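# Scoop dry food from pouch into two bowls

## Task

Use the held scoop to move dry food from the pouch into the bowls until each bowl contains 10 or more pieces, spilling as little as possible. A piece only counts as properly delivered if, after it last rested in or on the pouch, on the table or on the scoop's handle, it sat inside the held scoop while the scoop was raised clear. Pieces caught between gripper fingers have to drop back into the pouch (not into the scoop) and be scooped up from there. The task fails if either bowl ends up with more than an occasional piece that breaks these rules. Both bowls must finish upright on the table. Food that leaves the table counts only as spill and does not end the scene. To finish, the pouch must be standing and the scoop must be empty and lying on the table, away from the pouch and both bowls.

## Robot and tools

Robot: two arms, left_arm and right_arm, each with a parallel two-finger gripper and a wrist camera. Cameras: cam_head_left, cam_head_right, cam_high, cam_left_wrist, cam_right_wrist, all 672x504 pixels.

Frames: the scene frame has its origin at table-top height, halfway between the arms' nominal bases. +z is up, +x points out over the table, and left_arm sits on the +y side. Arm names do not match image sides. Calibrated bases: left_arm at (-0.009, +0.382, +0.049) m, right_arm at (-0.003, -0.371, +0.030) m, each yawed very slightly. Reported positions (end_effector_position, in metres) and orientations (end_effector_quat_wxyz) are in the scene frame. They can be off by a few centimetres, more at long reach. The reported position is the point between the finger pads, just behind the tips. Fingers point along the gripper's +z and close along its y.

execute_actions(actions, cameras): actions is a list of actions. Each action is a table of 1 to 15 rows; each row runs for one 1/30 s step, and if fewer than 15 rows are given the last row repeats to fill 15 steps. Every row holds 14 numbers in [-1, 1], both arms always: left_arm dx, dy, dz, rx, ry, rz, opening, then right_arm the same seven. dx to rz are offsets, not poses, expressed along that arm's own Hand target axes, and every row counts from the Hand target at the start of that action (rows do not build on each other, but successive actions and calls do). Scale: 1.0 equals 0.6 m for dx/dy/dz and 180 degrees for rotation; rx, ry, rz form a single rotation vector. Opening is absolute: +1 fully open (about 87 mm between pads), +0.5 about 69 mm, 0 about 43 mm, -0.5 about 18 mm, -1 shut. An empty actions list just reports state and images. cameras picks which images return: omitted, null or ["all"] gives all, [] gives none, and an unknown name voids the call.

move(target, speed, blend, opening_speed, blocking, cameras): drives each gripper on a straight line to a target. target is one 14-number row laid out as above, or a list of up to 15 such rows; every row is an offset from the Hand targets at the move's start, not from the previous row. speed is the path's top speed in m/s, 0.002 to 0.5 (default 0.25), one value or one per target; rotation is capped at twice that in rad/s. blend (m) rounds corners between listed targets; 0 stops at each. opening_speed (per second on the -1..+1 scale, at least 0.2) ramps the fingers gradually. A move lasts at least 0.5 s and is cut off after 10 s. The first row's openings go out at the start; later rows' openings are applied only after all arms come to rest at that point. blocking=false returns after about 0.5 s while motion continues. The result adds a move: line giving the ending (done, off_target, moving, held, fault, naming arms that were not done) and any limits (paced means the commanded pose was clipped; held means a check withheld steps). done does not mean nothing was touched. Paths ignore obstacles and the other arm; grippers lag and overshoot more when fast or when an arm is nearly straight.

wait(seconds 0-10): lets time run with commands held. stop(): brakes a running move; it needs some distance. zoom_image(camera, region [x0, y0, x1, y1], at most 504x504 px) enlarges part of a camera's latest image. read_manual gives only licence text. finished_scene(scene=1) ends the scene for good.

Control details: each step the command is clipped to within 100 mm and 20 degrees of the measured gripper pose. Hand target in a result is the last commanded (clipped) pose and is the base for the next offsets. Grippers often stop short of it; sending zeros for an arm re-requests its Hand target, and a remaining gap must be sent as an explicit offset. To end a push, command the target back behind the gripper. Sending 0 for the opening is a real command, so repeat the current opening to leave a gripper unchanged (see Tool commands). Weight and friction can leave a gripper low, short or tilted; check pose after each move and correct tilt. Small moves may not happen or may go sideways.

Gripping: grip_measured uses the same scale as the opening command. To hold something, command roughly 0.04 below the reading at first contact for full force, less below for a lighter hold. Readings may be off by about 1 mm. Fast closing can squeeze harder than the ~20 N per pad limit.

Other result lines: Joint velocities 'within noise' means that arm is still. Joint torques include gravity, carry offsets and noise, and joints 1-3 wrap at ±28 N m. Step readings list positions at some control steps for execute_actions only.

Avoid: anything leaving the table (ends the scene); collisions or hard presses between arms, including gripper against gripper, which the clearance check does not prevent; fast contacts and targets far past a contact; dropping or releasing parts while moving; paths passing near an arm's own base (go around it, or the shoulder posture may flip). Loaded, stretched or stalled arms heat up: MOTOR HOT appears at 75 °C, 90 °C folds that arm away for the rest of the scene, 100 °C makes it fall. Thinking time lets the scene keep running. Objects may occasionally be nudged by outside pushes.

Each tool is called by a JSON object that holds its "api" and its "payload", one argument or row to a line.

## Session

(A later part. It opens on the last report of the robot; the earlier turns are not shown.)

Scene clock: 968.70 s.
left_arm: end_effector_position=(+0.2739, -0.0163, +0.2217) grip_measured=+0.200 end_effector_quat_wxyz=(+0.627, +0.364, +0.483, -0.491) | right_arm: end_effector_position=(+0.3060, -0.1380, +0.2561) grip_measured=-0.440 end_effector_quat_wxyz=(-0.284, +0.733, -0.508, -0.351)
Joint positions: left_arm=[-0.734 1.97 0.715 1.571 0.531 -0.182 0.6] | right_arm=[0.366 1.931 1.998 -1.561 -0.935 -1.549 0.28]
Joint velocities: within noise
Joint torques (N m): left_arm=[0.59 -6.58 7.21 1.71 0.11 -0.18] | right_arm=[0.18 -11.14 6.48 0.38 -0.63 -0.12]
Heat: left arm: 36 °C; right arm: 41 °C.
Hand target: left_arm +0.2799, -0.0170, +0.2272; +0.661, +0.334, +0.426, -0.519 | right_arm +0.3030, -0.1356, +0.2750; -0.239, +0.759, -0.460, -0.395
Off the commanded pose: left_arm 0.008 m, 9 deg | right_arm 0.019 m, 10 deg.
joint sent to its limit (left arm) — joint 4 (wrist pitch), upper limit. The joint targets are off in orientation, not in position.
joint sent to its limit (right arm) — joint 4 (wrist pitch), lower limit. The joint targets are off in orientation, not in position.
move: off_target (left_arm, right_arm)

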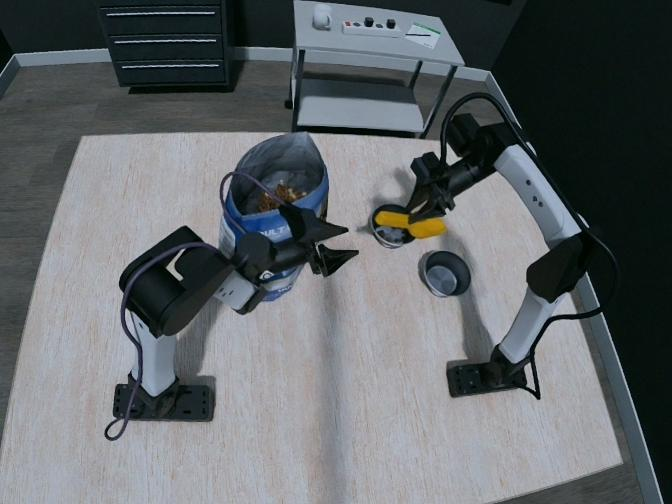

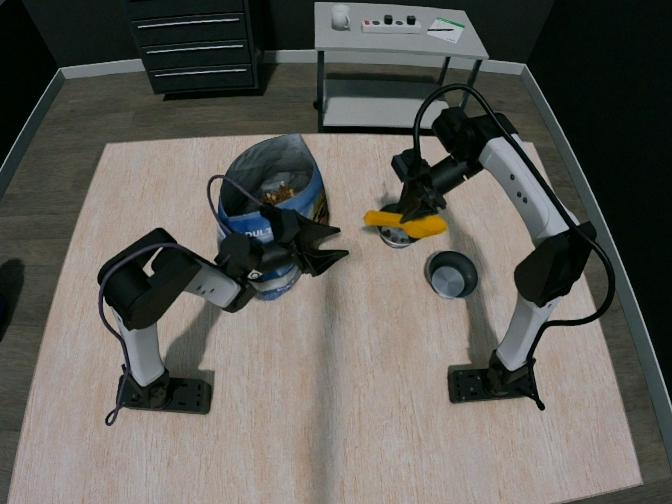

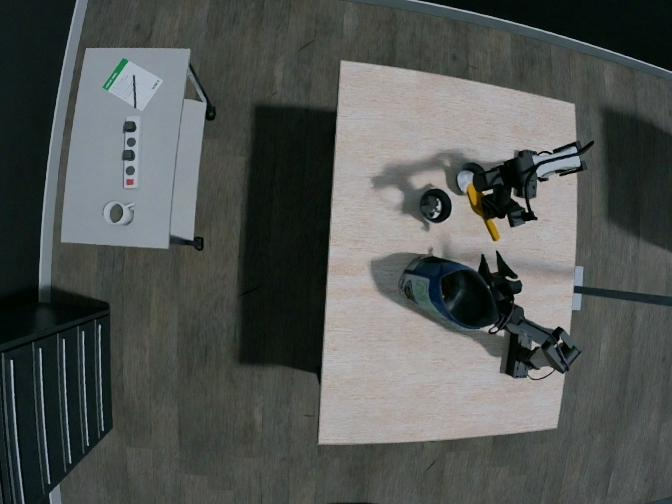

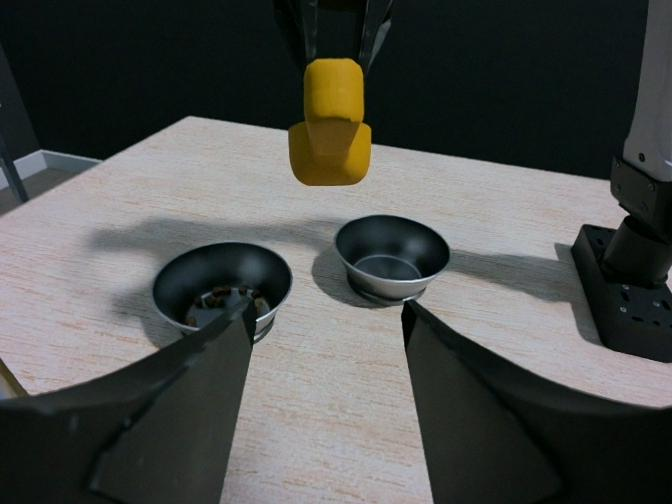

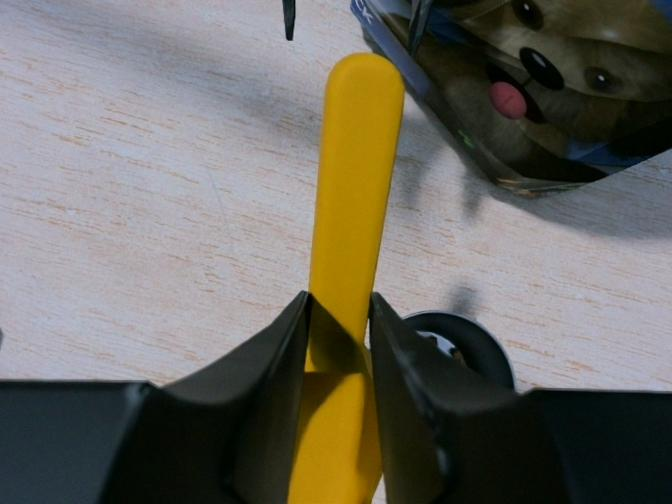

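{"api": "move", "payload": {
  "target": [0,0.0084,0.0851,0,0,0,0.2,0,0,0,0,0,0,-1],
  "speed": 0.08
}}

Scene clock: 999.03 s.
left_arm: end_effector_position=(+0.2909, -0.0576, +0.2436) grip_measured=+0.200 end_effector_quat_wxyz=(+0.645, +0.353, +0.447, -0.510) | right_arm: end_effector_position=(+0.3060, -0.1380, +0.2561) grip_measured=-0.440 end_effector_quat_wxyz=(-0.284, +0.733, -0.508, -0.351)
Joint positions: left_arm=[-0.776 2.086 0.924 1.574 0.502 -0.207 0.6] | right_arm=[0.366 1.931 1.998 -1.561 -0.935 -1.549 0.28]
Joint velocities: within noise
Joint torques (N m): left_arm=[-0.47 -7.56 7.66 1.58 -0.23 -0.21] | right_arm=[0.16 -11.1 6.54 0.38 -0.63 -0.13]
Heat: left arm: 36 °C; right arm: 42 °C.
Hand target: left_arm +0.2959, -0.0609, +0.2481; +0.661, +0.334, +0.426, -0.519 | right_arm +0.3030, -0.1356, +0.2750; -0.239, +0.759, -0.460, -0.395
Off the commanded pose: left_arm 0.008 m, 4 deg | right_arm 0.019 m, 10 deg.
joint sent to its limit (left arm) — joint 4 (wrist pitch), upper limit. The joint targets are off in orientation, not in position.
joint sent to its limit (right arm) — joint 4 (wrist pitch), lower limit. The joint targets are off in orientation, not in position.
move: off_target (left_arm, right_arm)

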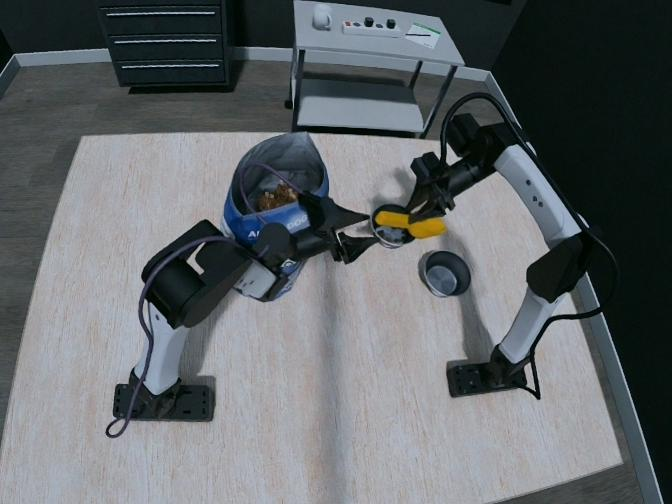

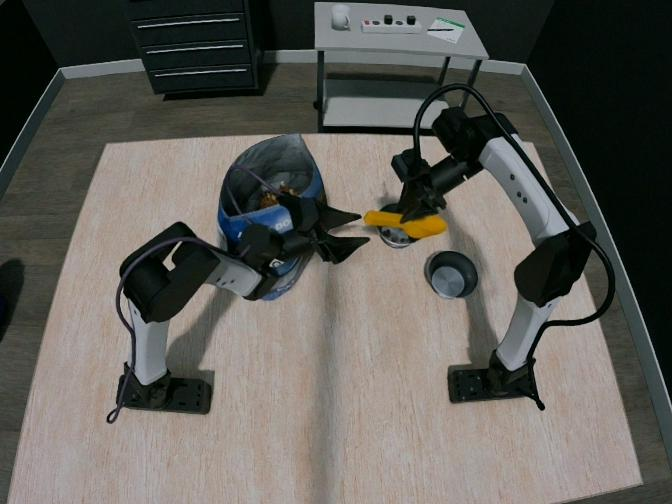

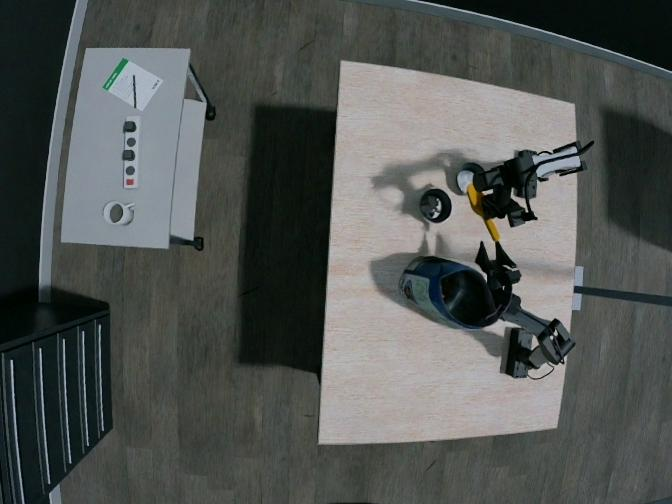

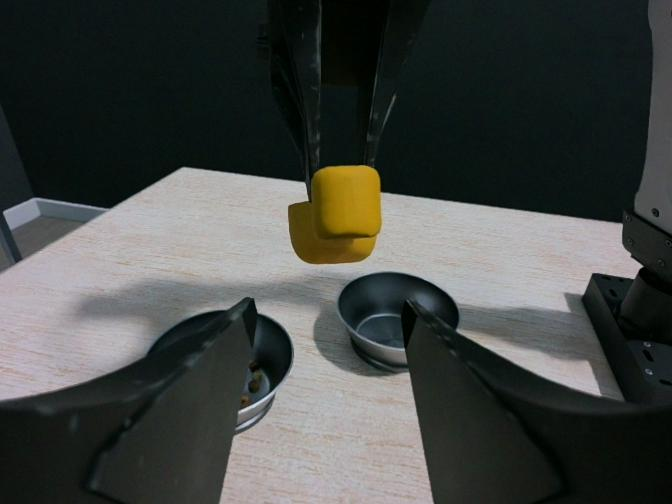

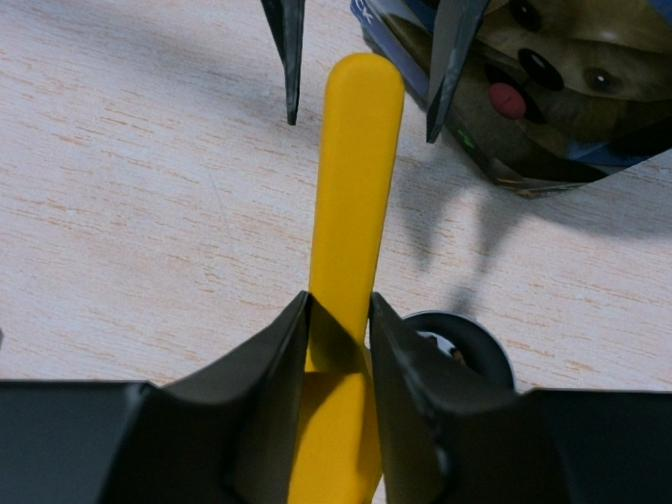

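{"api": "move", "payload": {
  "target": [0.0044,0,0.0679,0,0,0,0.2,0,0,0,0,0,0,-1],
  "speed": 0.06
}}

Scene clock: 1015.93 s.
left_arm: end_effector_position=(+0.2992, -0.0937, +0.2636) grip_measured=+0.200 end_effector_quat_wxyz=(+0.661, +0.341, +0.421, -0.519) | right_arm: end_effector_position=(+0.3059, -0.1380, +0.2561) grip_measured=-0.440 end_effector_quat_wxyz=(-0.285, +0.733, -0.508, -0.351)
Joint positions: left_arm=[-0.824 2.169 1.099 1.547 0.452 -0.208 0.6] | right_arm=[0.366 1.931 1.998 -1.561 -0.936 -1.549 0.28]
Joint velocities: within noise
Joint torques (N m): left_arm=[-0.39 -8.46 7.99 1.28 -0.22 -0.18] | right_arm=[0.18 -11.06 6.48 0.37 -0.62 -0.14]
Heat: left arm: 35 °C; right arm: 42 °C.
Hand target: left_arm +0.3050, -0.0980, +0.2628; +0.661, +0.334, +0.426, -0.519 | right_arm +0.3030, -0.1355, +0.2751; -0.239, +0.759, -0.460, -0.395
Off the commanded pose: left_arm 0.007 m, 1 deg | right_arm 0.019 m, 10 deg.
joint sent to its limit (right arm) — joint 4 (wrist pitch), lower limit. The joint targets are off in orientation, not in position.
move: off_target (right_arm)

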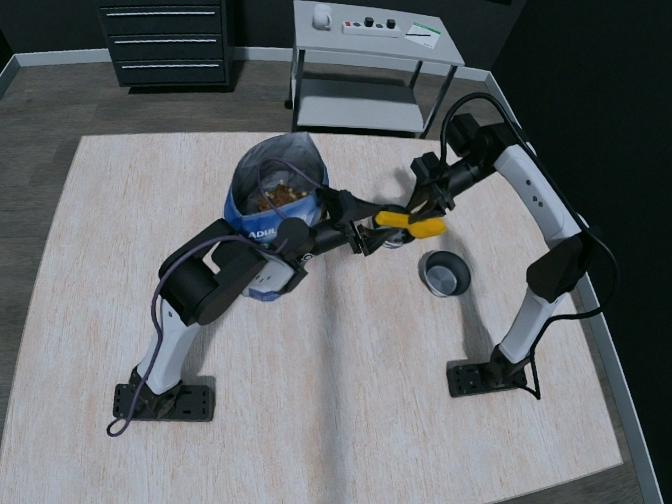

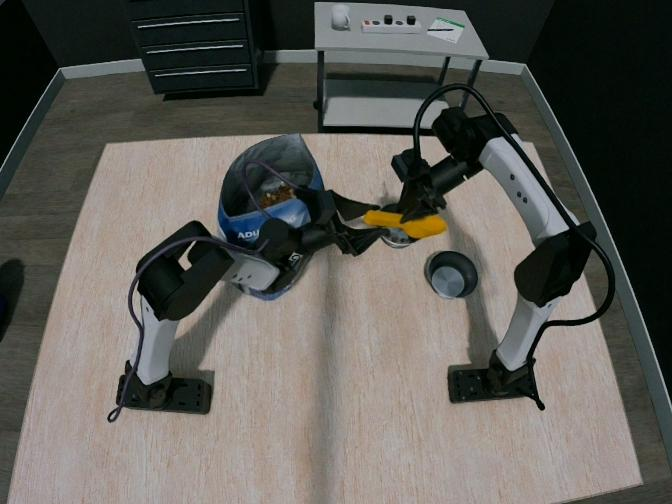

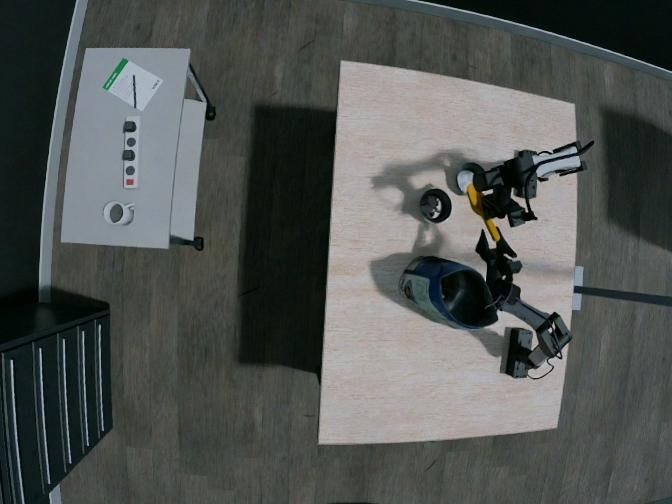

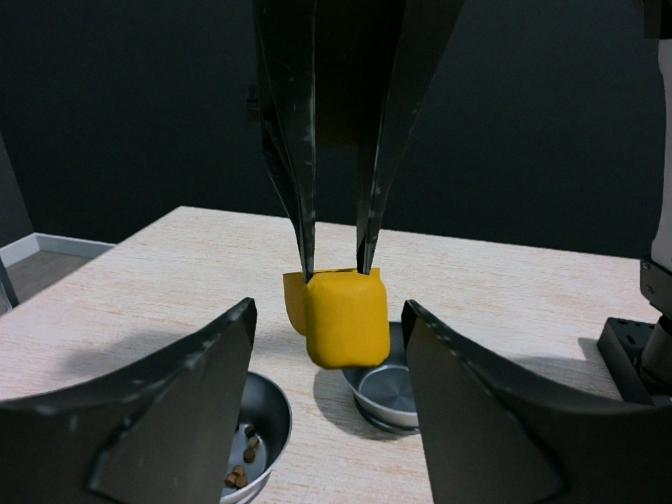

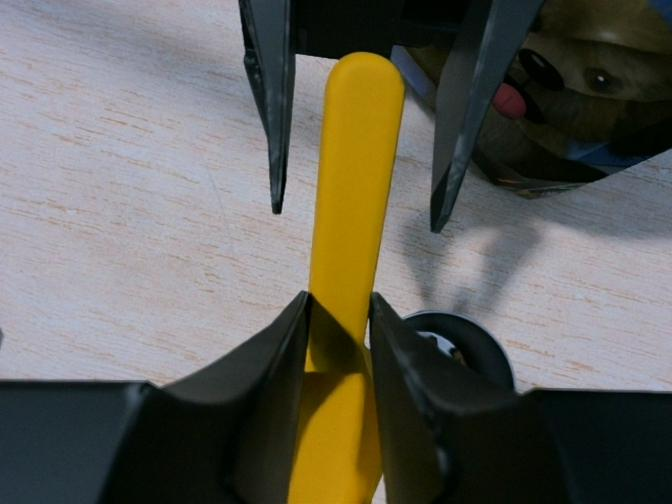

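{"api": "move", "payload": {
  "target": [0,0,0,0,0,0,-1,0,0,0,0,0,0,-1],
  "opening_speed": 0.5
}}

Scene clock: 1021.63 s.
left_arm: end_effector_position=(+0.2968, -0.0953, +0.2634) grip_measured=-0.395 end_effector_quat_wxyz=(+0.659, +0.341, +0.421, -0.522) | right_arm: end_effector_position=(+0.3062, -0.1377, +0.2563) grip_measured=-0.440 end_effector_quat_wxyz=(-0.285, +0.733, -0.507, -0.351)
Joint positions: left_arm=[-0.829 2.169 1.099 1.546 0.451 -0.21 0.303] | right_arm=[0.366 1.931 1.998 -1.559 -0.937 -1.549 0.28]
Joint velocities: within noise
Joint torques (N m): left_arm=[0.01 -8.46 8.05 1.3 -0.21 -0.16] | right_arm=[0.23 -11.17 6.54 0.36 -0.63 -0.14]
Heat: left arm: 35 °C; right arm: 42 °C.
Hand target: left_arm +0.3050, -0.0980, +0.2627; +0.661, +0.334, +0.426, -0.519 | right_arm +0.3030, -0.1356, +0.2750; -0.239, +0.759, -0.460, -0.395
Off the commanded pose: left_arm 0.009 m, 1 deg | right_arm 0.019 m, 10 deg.
joint sent to its limit (right arm) — joint 4 (wrist pitch), lower limit. The joint targets are off in orientation, not in position.
move: off_target (right_arm)

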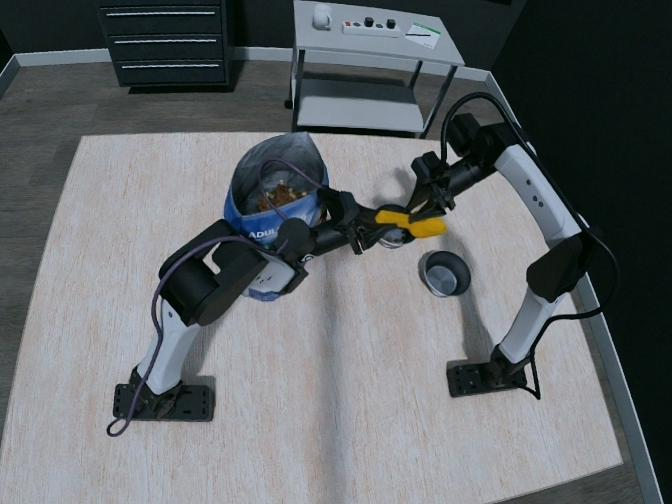

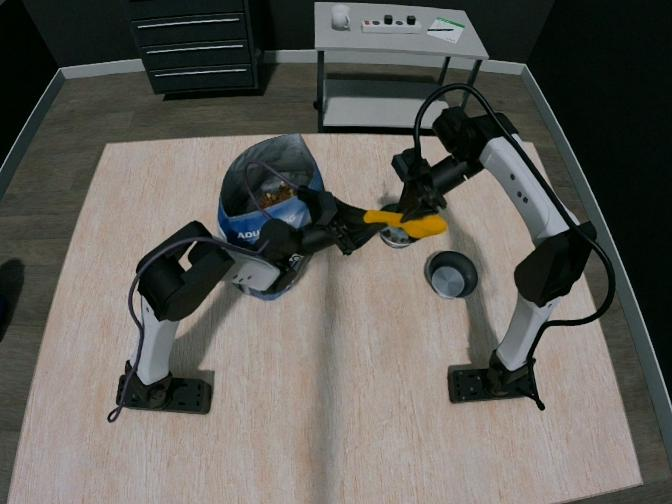

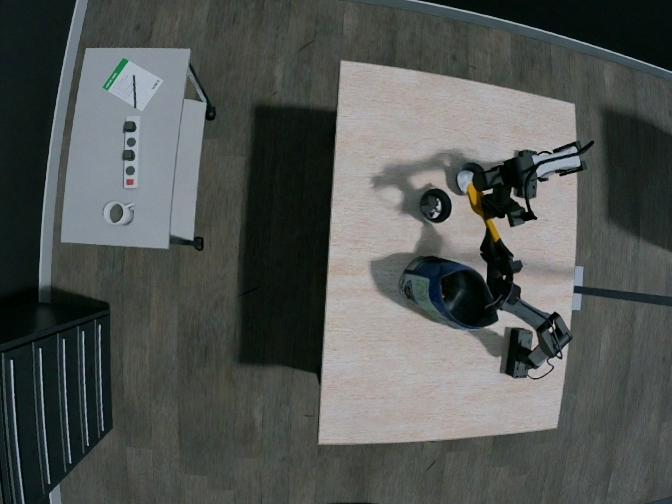

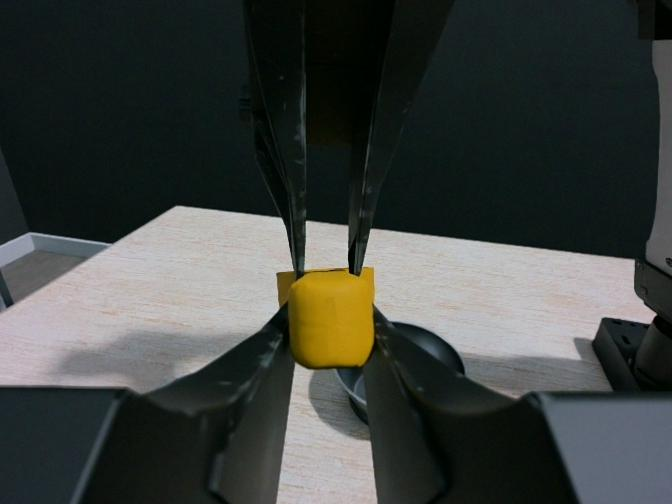

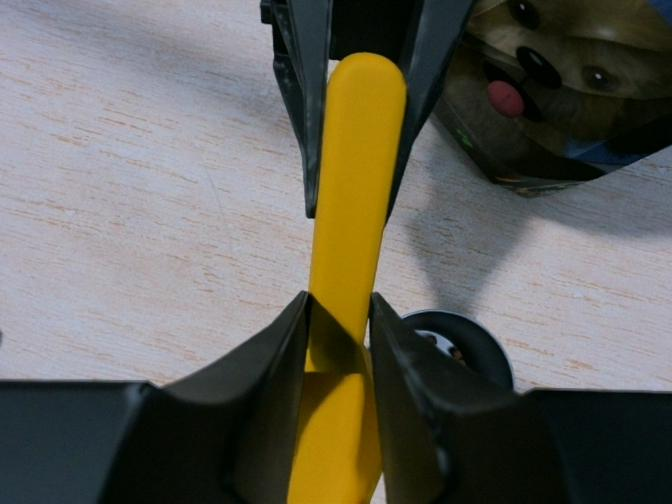

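{"api": "move", "payload": {
  "target": [0,0,0,0,0,0,-1,0,0,0,0,0,0,0.2],
  "opening_speed": 0.4,
  "cameras": ["cam_head_left","cam_head_right","cam_left_wrist","cam_right_wrist"]
}}

{"api": "move", "payload": {
  "target": [0,0,0,0,0,0,-1,0,0,-0.16,0,0,0,0.2],
  "speed": 0.12,
  "cameras": ["cam_head_left","cam_head_right","cam_left_wrist","cam_right_wrist"]
}}

Scene clock: 1028.77 s.
left_arm: end_effector_position=(+0.2974, -0.0958, +0.2610) grip_measured=-0.398 end_effector_quat_wxyz=(+0.656, +0.342, +0.426, -0.521) | right_arm: end_effector_position=(+0.3059, -0.1375, +0.2565) grip_measured=+0.200 end_effector_quat_wxyz=(-0.286, +0.733, -0.507, -0.352)
Joint positions: left_arm=[-0.829 2.169 1.099 1.535 0.451 -0.21 0.301] | right_arm=[0.366 1.931 1.998 -1.56 -0.939 -1.549 0.6]
Joint velocities: within noise
Joint torques (N m): left_arm=[0.01 -8.47 8.1 1.41 -0.2 -0.16] | right_arm=[0.16 -11.17 6.56 0.37 -0.59 -0.14]
Heat: left arm: 36 °C; right arm: 42 °C.
Hand target: left_arm +0.3050, -0.0980, +0.2627; +0.661, +0.334, +0.426, -0.519 | right_arm +0.3030, -0.1355, +0.2751; -0.239, +0.759, -0.460, -0.395
Off the commanded pose: left_arm 0.008 m, 1 deg | right_arm 0.019 m, 10 deg.
joint sent to its limit (right arm) — joint 4 (wrist pitch), lower limit. The joint targets are off in orientation, not in position.
move: off_target (right_arm)
Images, in order (width x height): cam_head_left 672x504, cam_head_right 672x504, cam_left_wrist 672x504, cam_right_wrist 672x504.

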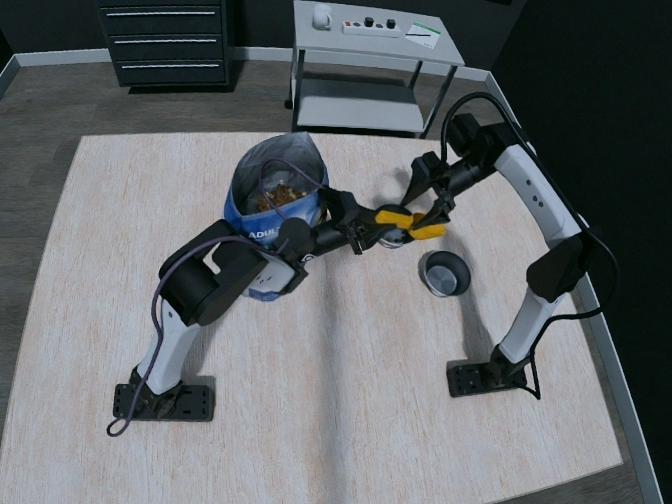

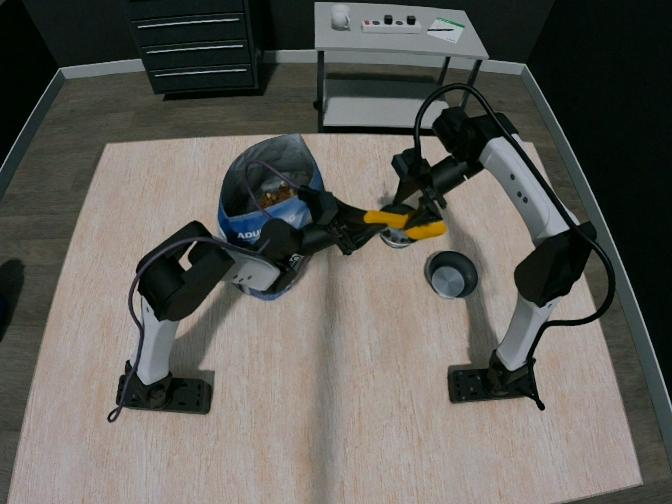

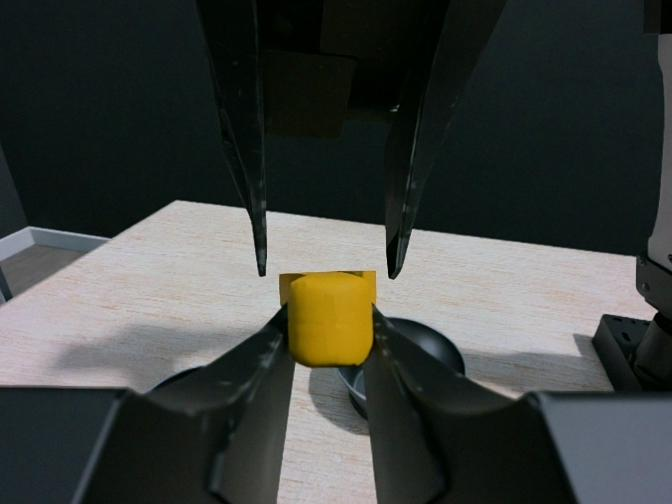

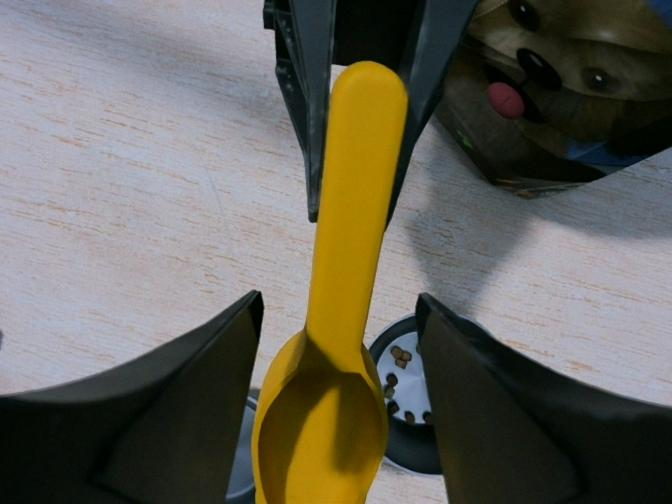

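Scene clock: 1030.00 s.
left_arm: end_effector_position=(+0.2974, -0.0958, +0.2610) grip_measured=-0.398 end_effector_quat_wxyz=(+0.656, +0.342, +0.426, -0.521) | right_arm: end_effector_position=(+0.3442, -0.2066, +0.3083) grip_measured=+0.200 end_effector_quat_wxyz=(-0.378, +0.691, -0.549, -0.278)
Joint positions: left_arm=[-0.829 2.169 1.099 1.535 0.451 -0.21 0.301] | right_arm=[0.151 1.845 2.073 -1.562 -0.959 -1.549 0.6]
Joint velocities: within noise
Joint torques (N m): left_arm=[0.01 -8.47 8.1 1.42 -0.2 -0.16] | right_arm=[-0.02 -10.48 7.02 0.62 -0.61 0.01]
Heat: left arm: 36 °C; right arm: 42 °C.
Hand target: left_arm +0.3050, -0.0980, +0.2627; +0.661, +0.334, +0.426, -0.519 | right_arm +0.3395, -0.2053, +0.3302; -0.265, +0.749, -0.478, -0.375
Off the commanded pose: left_arm 0.008 m, 1 deg | right_arm 0.022 m, 25 deg; orientation clipped.
joint sent to its limit (right arm) — joint 4 (wrist pitch), lower limit. The joint targets are off in orientation, not in position.
move: off_target (right_arm); limits=paced
Images, in order (width x height): cam_head_left 672x504, cam_head_right 672x504, cam_left_wrist 672x504, cam_right_wrist 672x504.

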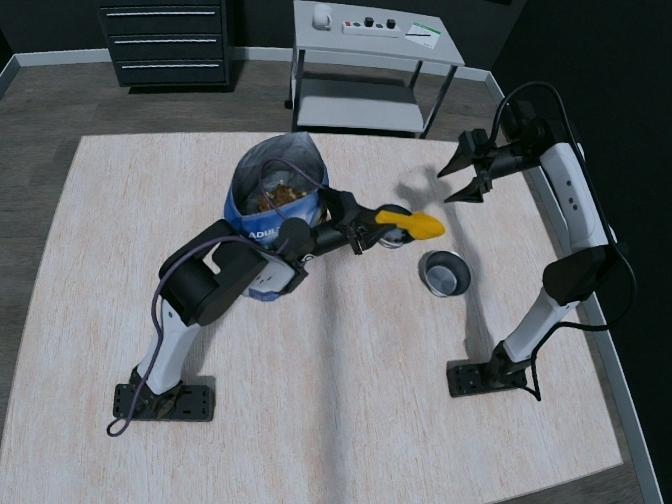

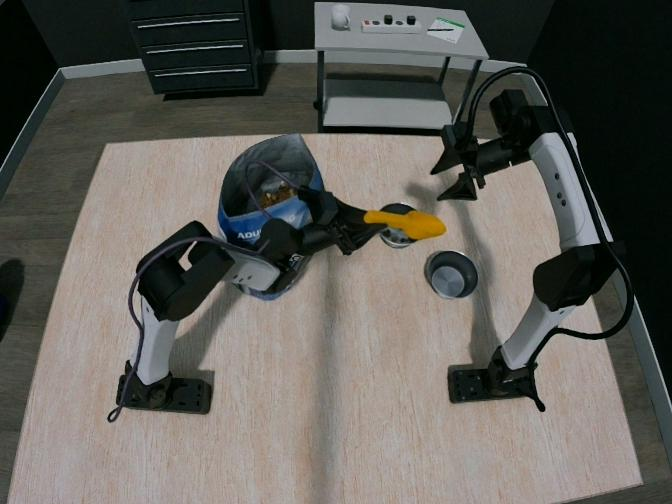

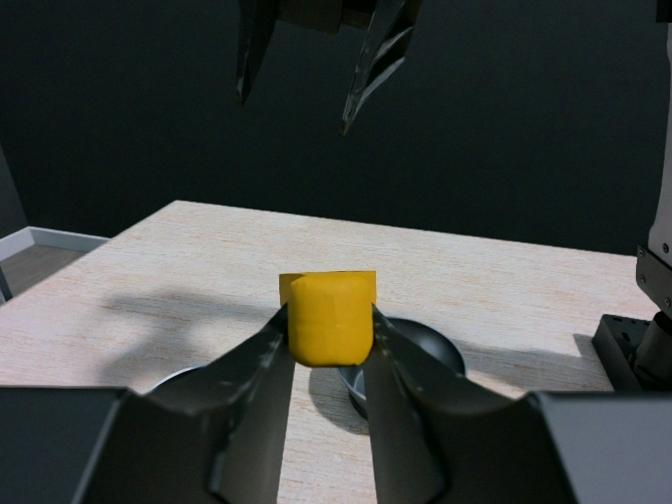

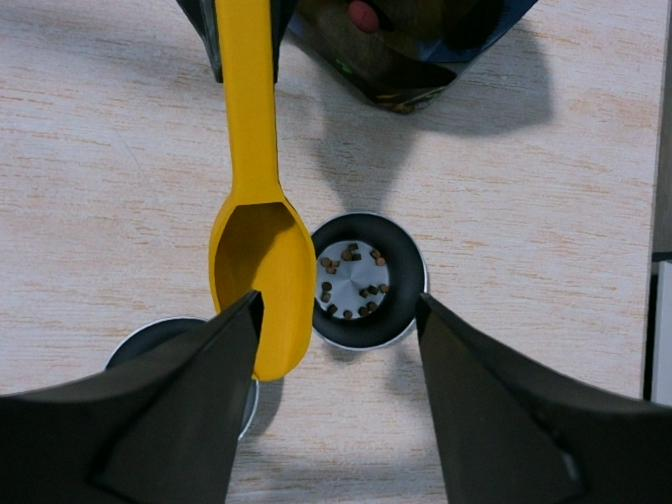

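{"api": "move", "payload": {
  "target": [0,0,0,0,0,0,-1,0.078,0.036,-0.199,0.196,0.223,0.307,0.2],
  "speed": 0.3,
  "cameras": ["cam_head_left","cam_left_wrist"]
}}

Scene clock: 1043.23 s.
left_arm: end_effector_position=(+0.2974, -0.0958, +0.2609) grip_measured=-0.398 end_effector_quat_wxyz=(+0.656, +0.342, +0.426, -0.521) | right_arm: end_effector_position=(+0.3696, -0.3277, +0.3480) grip_measured=+0.200 end_effector_quat_wxyz=(+0.281, -0.409, +0.868, -0.022)
Joint positions: left_arm=[-0.829 2.169 1.099 1.535 0.451 -0.21 0.301] | right_arm=[0.156 1.845 2.401 -1.567 -0.123 -0.714 0.6]
Joint velocities: within noise
Joint torques (N m): left_arm=[0.02 -8.47 8.1 1.42 -0.2 -0.16] | right_arm=[0.55 -8.17 6.53 1.33 0.08 0.13]
Heat: left arm: 36 °C; right arm: 41 °C.
Hand target: left_arm +0.3050, -0.0980, +0.2627; +0.661, +0.334, +0.426, -0.519 | right_arm +0.3687, -0.3282, +0.3603; +0.117, -0.419, +0.900, +0.027
Off the commanded pose: left_arm 0.008 m, 1 deg | right_arm 0.012 m, 22 deg; orientation clipped.
joint read past its limit (right arm) — joint 4 (wrist pitch), lower limit.
joint sent to its limit (right arm) — joint 4 (wrist pitch), lower limit. The joint targets are off in orientation, not in position.
move: off_target (right_arm); limits=paced
Images, in order (width x height): cam_head_left 672x504, cam_left_wrist 672x504.

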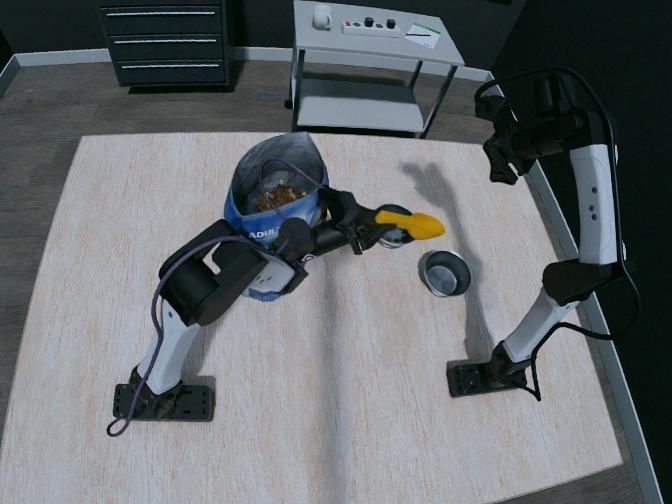

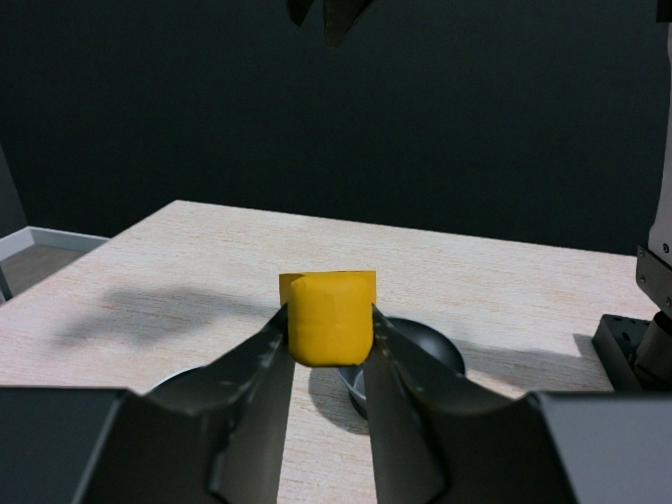

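{"api": "move", "payload": {
  "target": [0,0,0,0,0,0,-1,0.247,-0.052,0.093,0.034,0.073,0.276,0.2],
  "speed": 0.3,
  "cameras": ["cam_head_left"]
}}

Scene clock: 1051.87 s.
left_arm: end_effector_position=(+0.2974, -0.0958, +0.2609) grip_measured=-0.398 end_effector_quat_wxyz=(+0.656, +0.342, +0.426, -0.521) | right_arm: end_effector_position=(+0.3143, -0.4492, +0.2648) grip_measured=+0.200 end_effector_quat_wxyz=(+0.114, -0.008, +0.993, -0.037)
Joint positions: left_arm=[-0.829 2.169 1.099 1.535 0.451 -0.21 0.301] | right_arm=[-0.175 1.811 2.051 -1.571 0.025 -0.218 0.6]
Joint velocities: within noise
Joint torques (N m): left_arm=[0.02 -8.49 8.1 1.42 -0.2 -0.16] | right_arm=[-0.03 -9.94 4.37 0.89 0.16 0.09]
Heat: left arm: 36 °C; right arm: 40 °C.
Hand target: left_arm +0.3050, -0.0980, +0.2627; +0.661, +0.334, +0.426, -0.519 | right_arm +0.3107, -0.4510, +0.2730; +0.016, +0.003, +1.000, -0.019
Off the commanded pose: left_arm 0.008 m, 1 deg | right_arm 0.009 m, 12 deg.
joint read past its limit (right arm) — joint 4 (wrist pitch), lower limit.
joint sent to its limit (right arm) — joint 4 (wrist pitch), lower limit. The joint targets are off in orientation, not in position.
move: off_target (right_arm)
Images, in order (width x height): cam_head_left 672x504.

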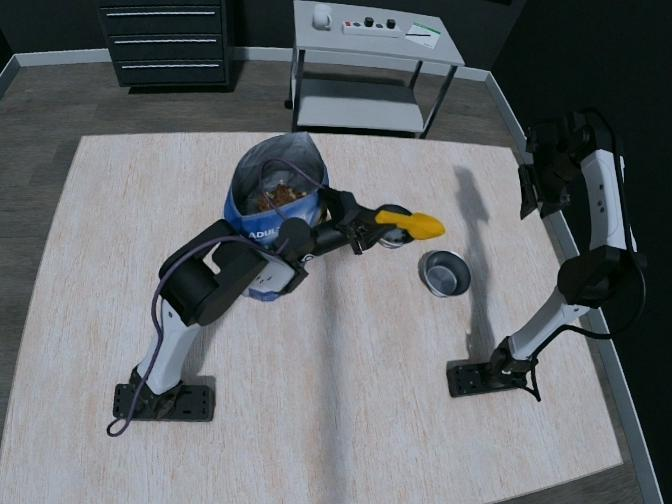

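{"api": "move", "payload": {
  "target": [0,0,0,0,0,0,-1,0.018,-0.117,0.122,0,0,0.5,0.2],
  "speed": 0.5,
  "cameras": ["cam_head_left","cam_head_right","cam_right_wrist"]
}}

Scene clock: 1058.10 s.
left_arm: end_effector_position=(+0.2974, -0.0958, +0.2609) grip_measured=-0.398 end_effector_quat_wxyz=(+0.656, +0.342, +0.426, -0.521) | right_arm: end_effector_position=(+0.2978, -0.5249, +0.2048) grip_measured=+0.200 end_effector_quat_wxyz=(+0.025, +0.705, +0.709, -0.010)
Joint positions: left_arm=[-0.829 2.169 1.099 1.535 0.451 -0.21 0.301] | right_arm=[-0.536 1.889 1.896 -1.534 0.031 1.004 0.6]
Joint velocities: within noise
Joint torques (N m): left_arm=[0.01 -8.49 8.1 1.42 -0.2 -0.16] | right_arm=[0.14 -7.84 4.46 0.55 -0.04 0.1]
Heat: left arm: 36 °C; right arm: 40 °C.
Hand target: left_arm +0.3050, -0.0980, +0.2628; +0.661, +0.334, +0.426, -0.519 | right_arm +0.3017, -0.5239, +0.2023; +0.025, +0.709, +0.704, -0.002
Off the commanded pose: left_arm 0.008 m, 1 deg | right_arm 0.005 m, 1 deg.
move: done
Images, in order (width x height): cam_head_left 672x504, cam_head_right 672x504, cam_right_wrist 672x504.

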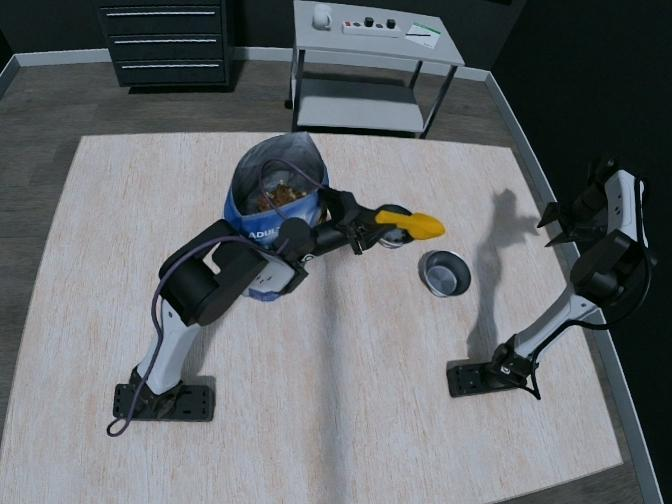

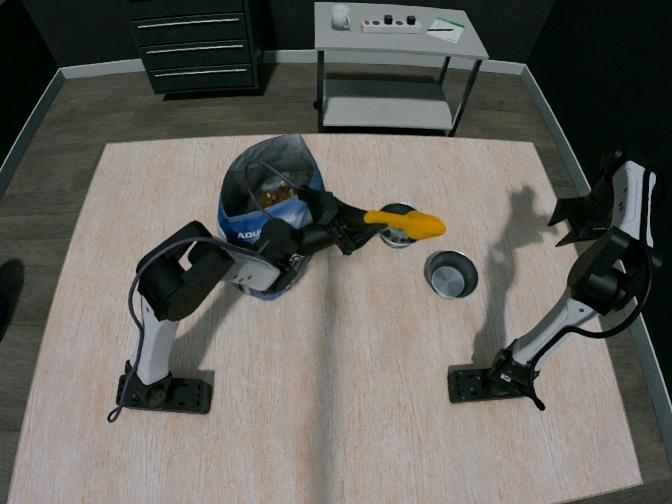

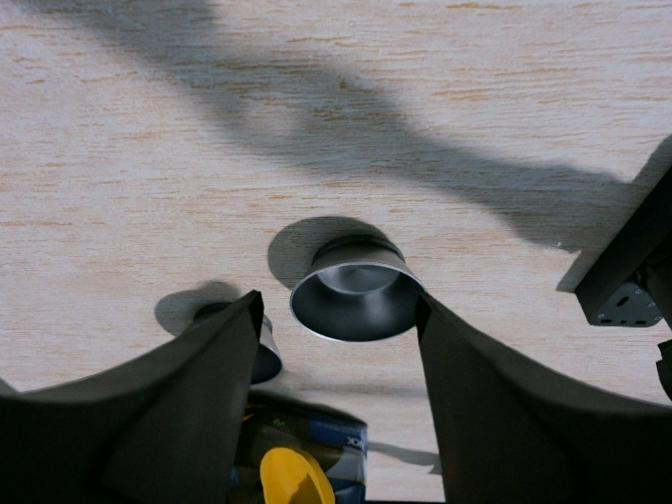

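{"api": "zoom_image", "payload": {
  "camera": "cam_head_left",
  "region": [300, 150, 480, 300]
}}

{"api": "zoom_image", "payload": {
  "camera": "cam_head_right",
  "region": [300, 150, 480, 300]
}}

{"api": "wait", "payload": {
  "seconds": 0.1,
  "cameras": ["cam_left_wrist","cam_high"]
}}

{"api": "zoom_image", "payload": {
  "camera": "cam_left_wrist",
  "region": [230, 220, 430, 400]
}}

Scaled by 2.800.

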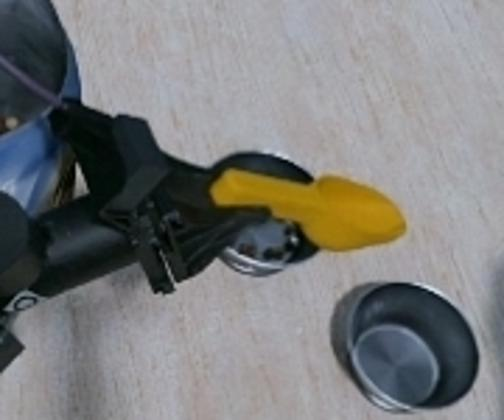

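Scaled by 2.800.

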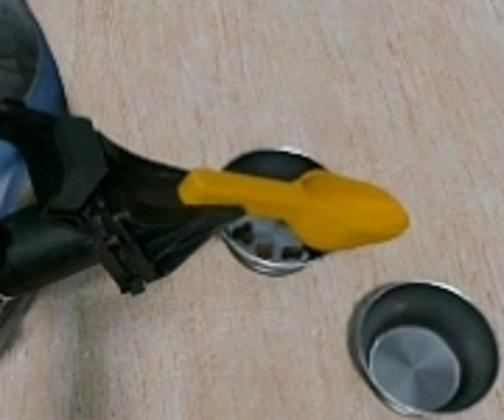

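Scene clock: 1075.60 s.
left_arm: end_effector_position=(+0.2974, -0.0959, +0.2608) grip_measured=-0.398 end_effector_quat_wxyz=(+0.656, +0.342, +0.426, -0.521) | right_arm: end_effector_position=(+0.2981, -0.5249, +0.2048) grip_measured=+0.200 end_effector_quat_wxyz=(+0.025, +0.705, +0.709, -0.010)
Joint positions: left_arm=[-0.829 2.169 1.099 1.534 0.451 -0.21 0.301] | right_arm=[-0.536 1.889 1.896 -1.533 0.03 1.005 0.6]
Joint velocities: within noise
Joint torques (N m): left_arm=[0.01 -8.49 8.1 1.42 -0.2 -0.16] | right_arm=[0.12 -7.8 4.53 0.54 -0.05 0.08]
Heat: left arm: 36 °C; right arm: 38 °C.
Hand target: left_arm +0.3050, -0.0980, +0.2627; +0.661, +0.334, +0.426, -0.519 | right_arm +0.3017, -0.5239, +0.2023; +0.025, +0.709, +0.705, -0.002
Tool commands: left_gripper/opening=-1.0 right_gripper/opening=+0.2
Off the commanded pose: left_arm 0.008 m, 1 deg | right_arm 0.005 m, 1 deg.
wait: 0.10 s; at rest from the start
Images, in order (width x height): cam_high 672x504, cam_left_wrist 672x504.

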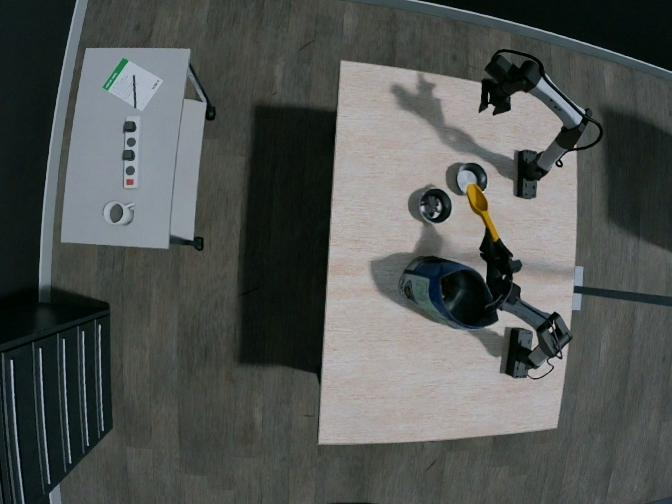

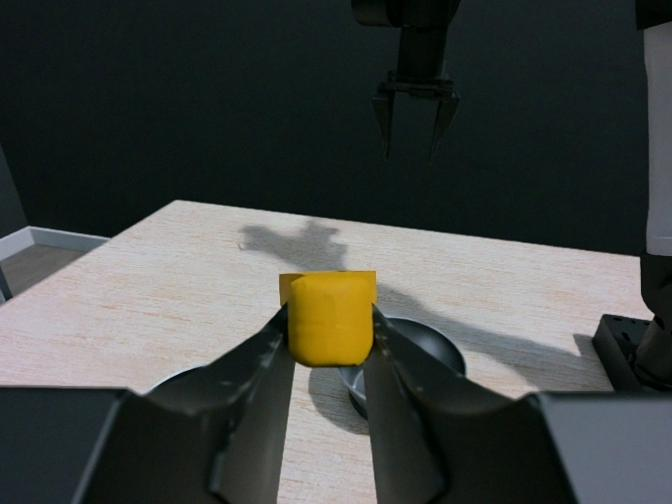

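Scaled by 2.520.

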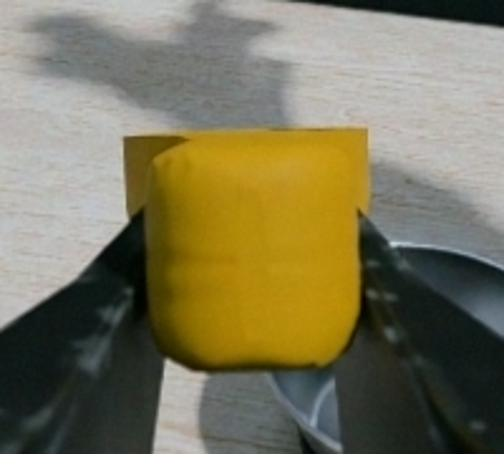

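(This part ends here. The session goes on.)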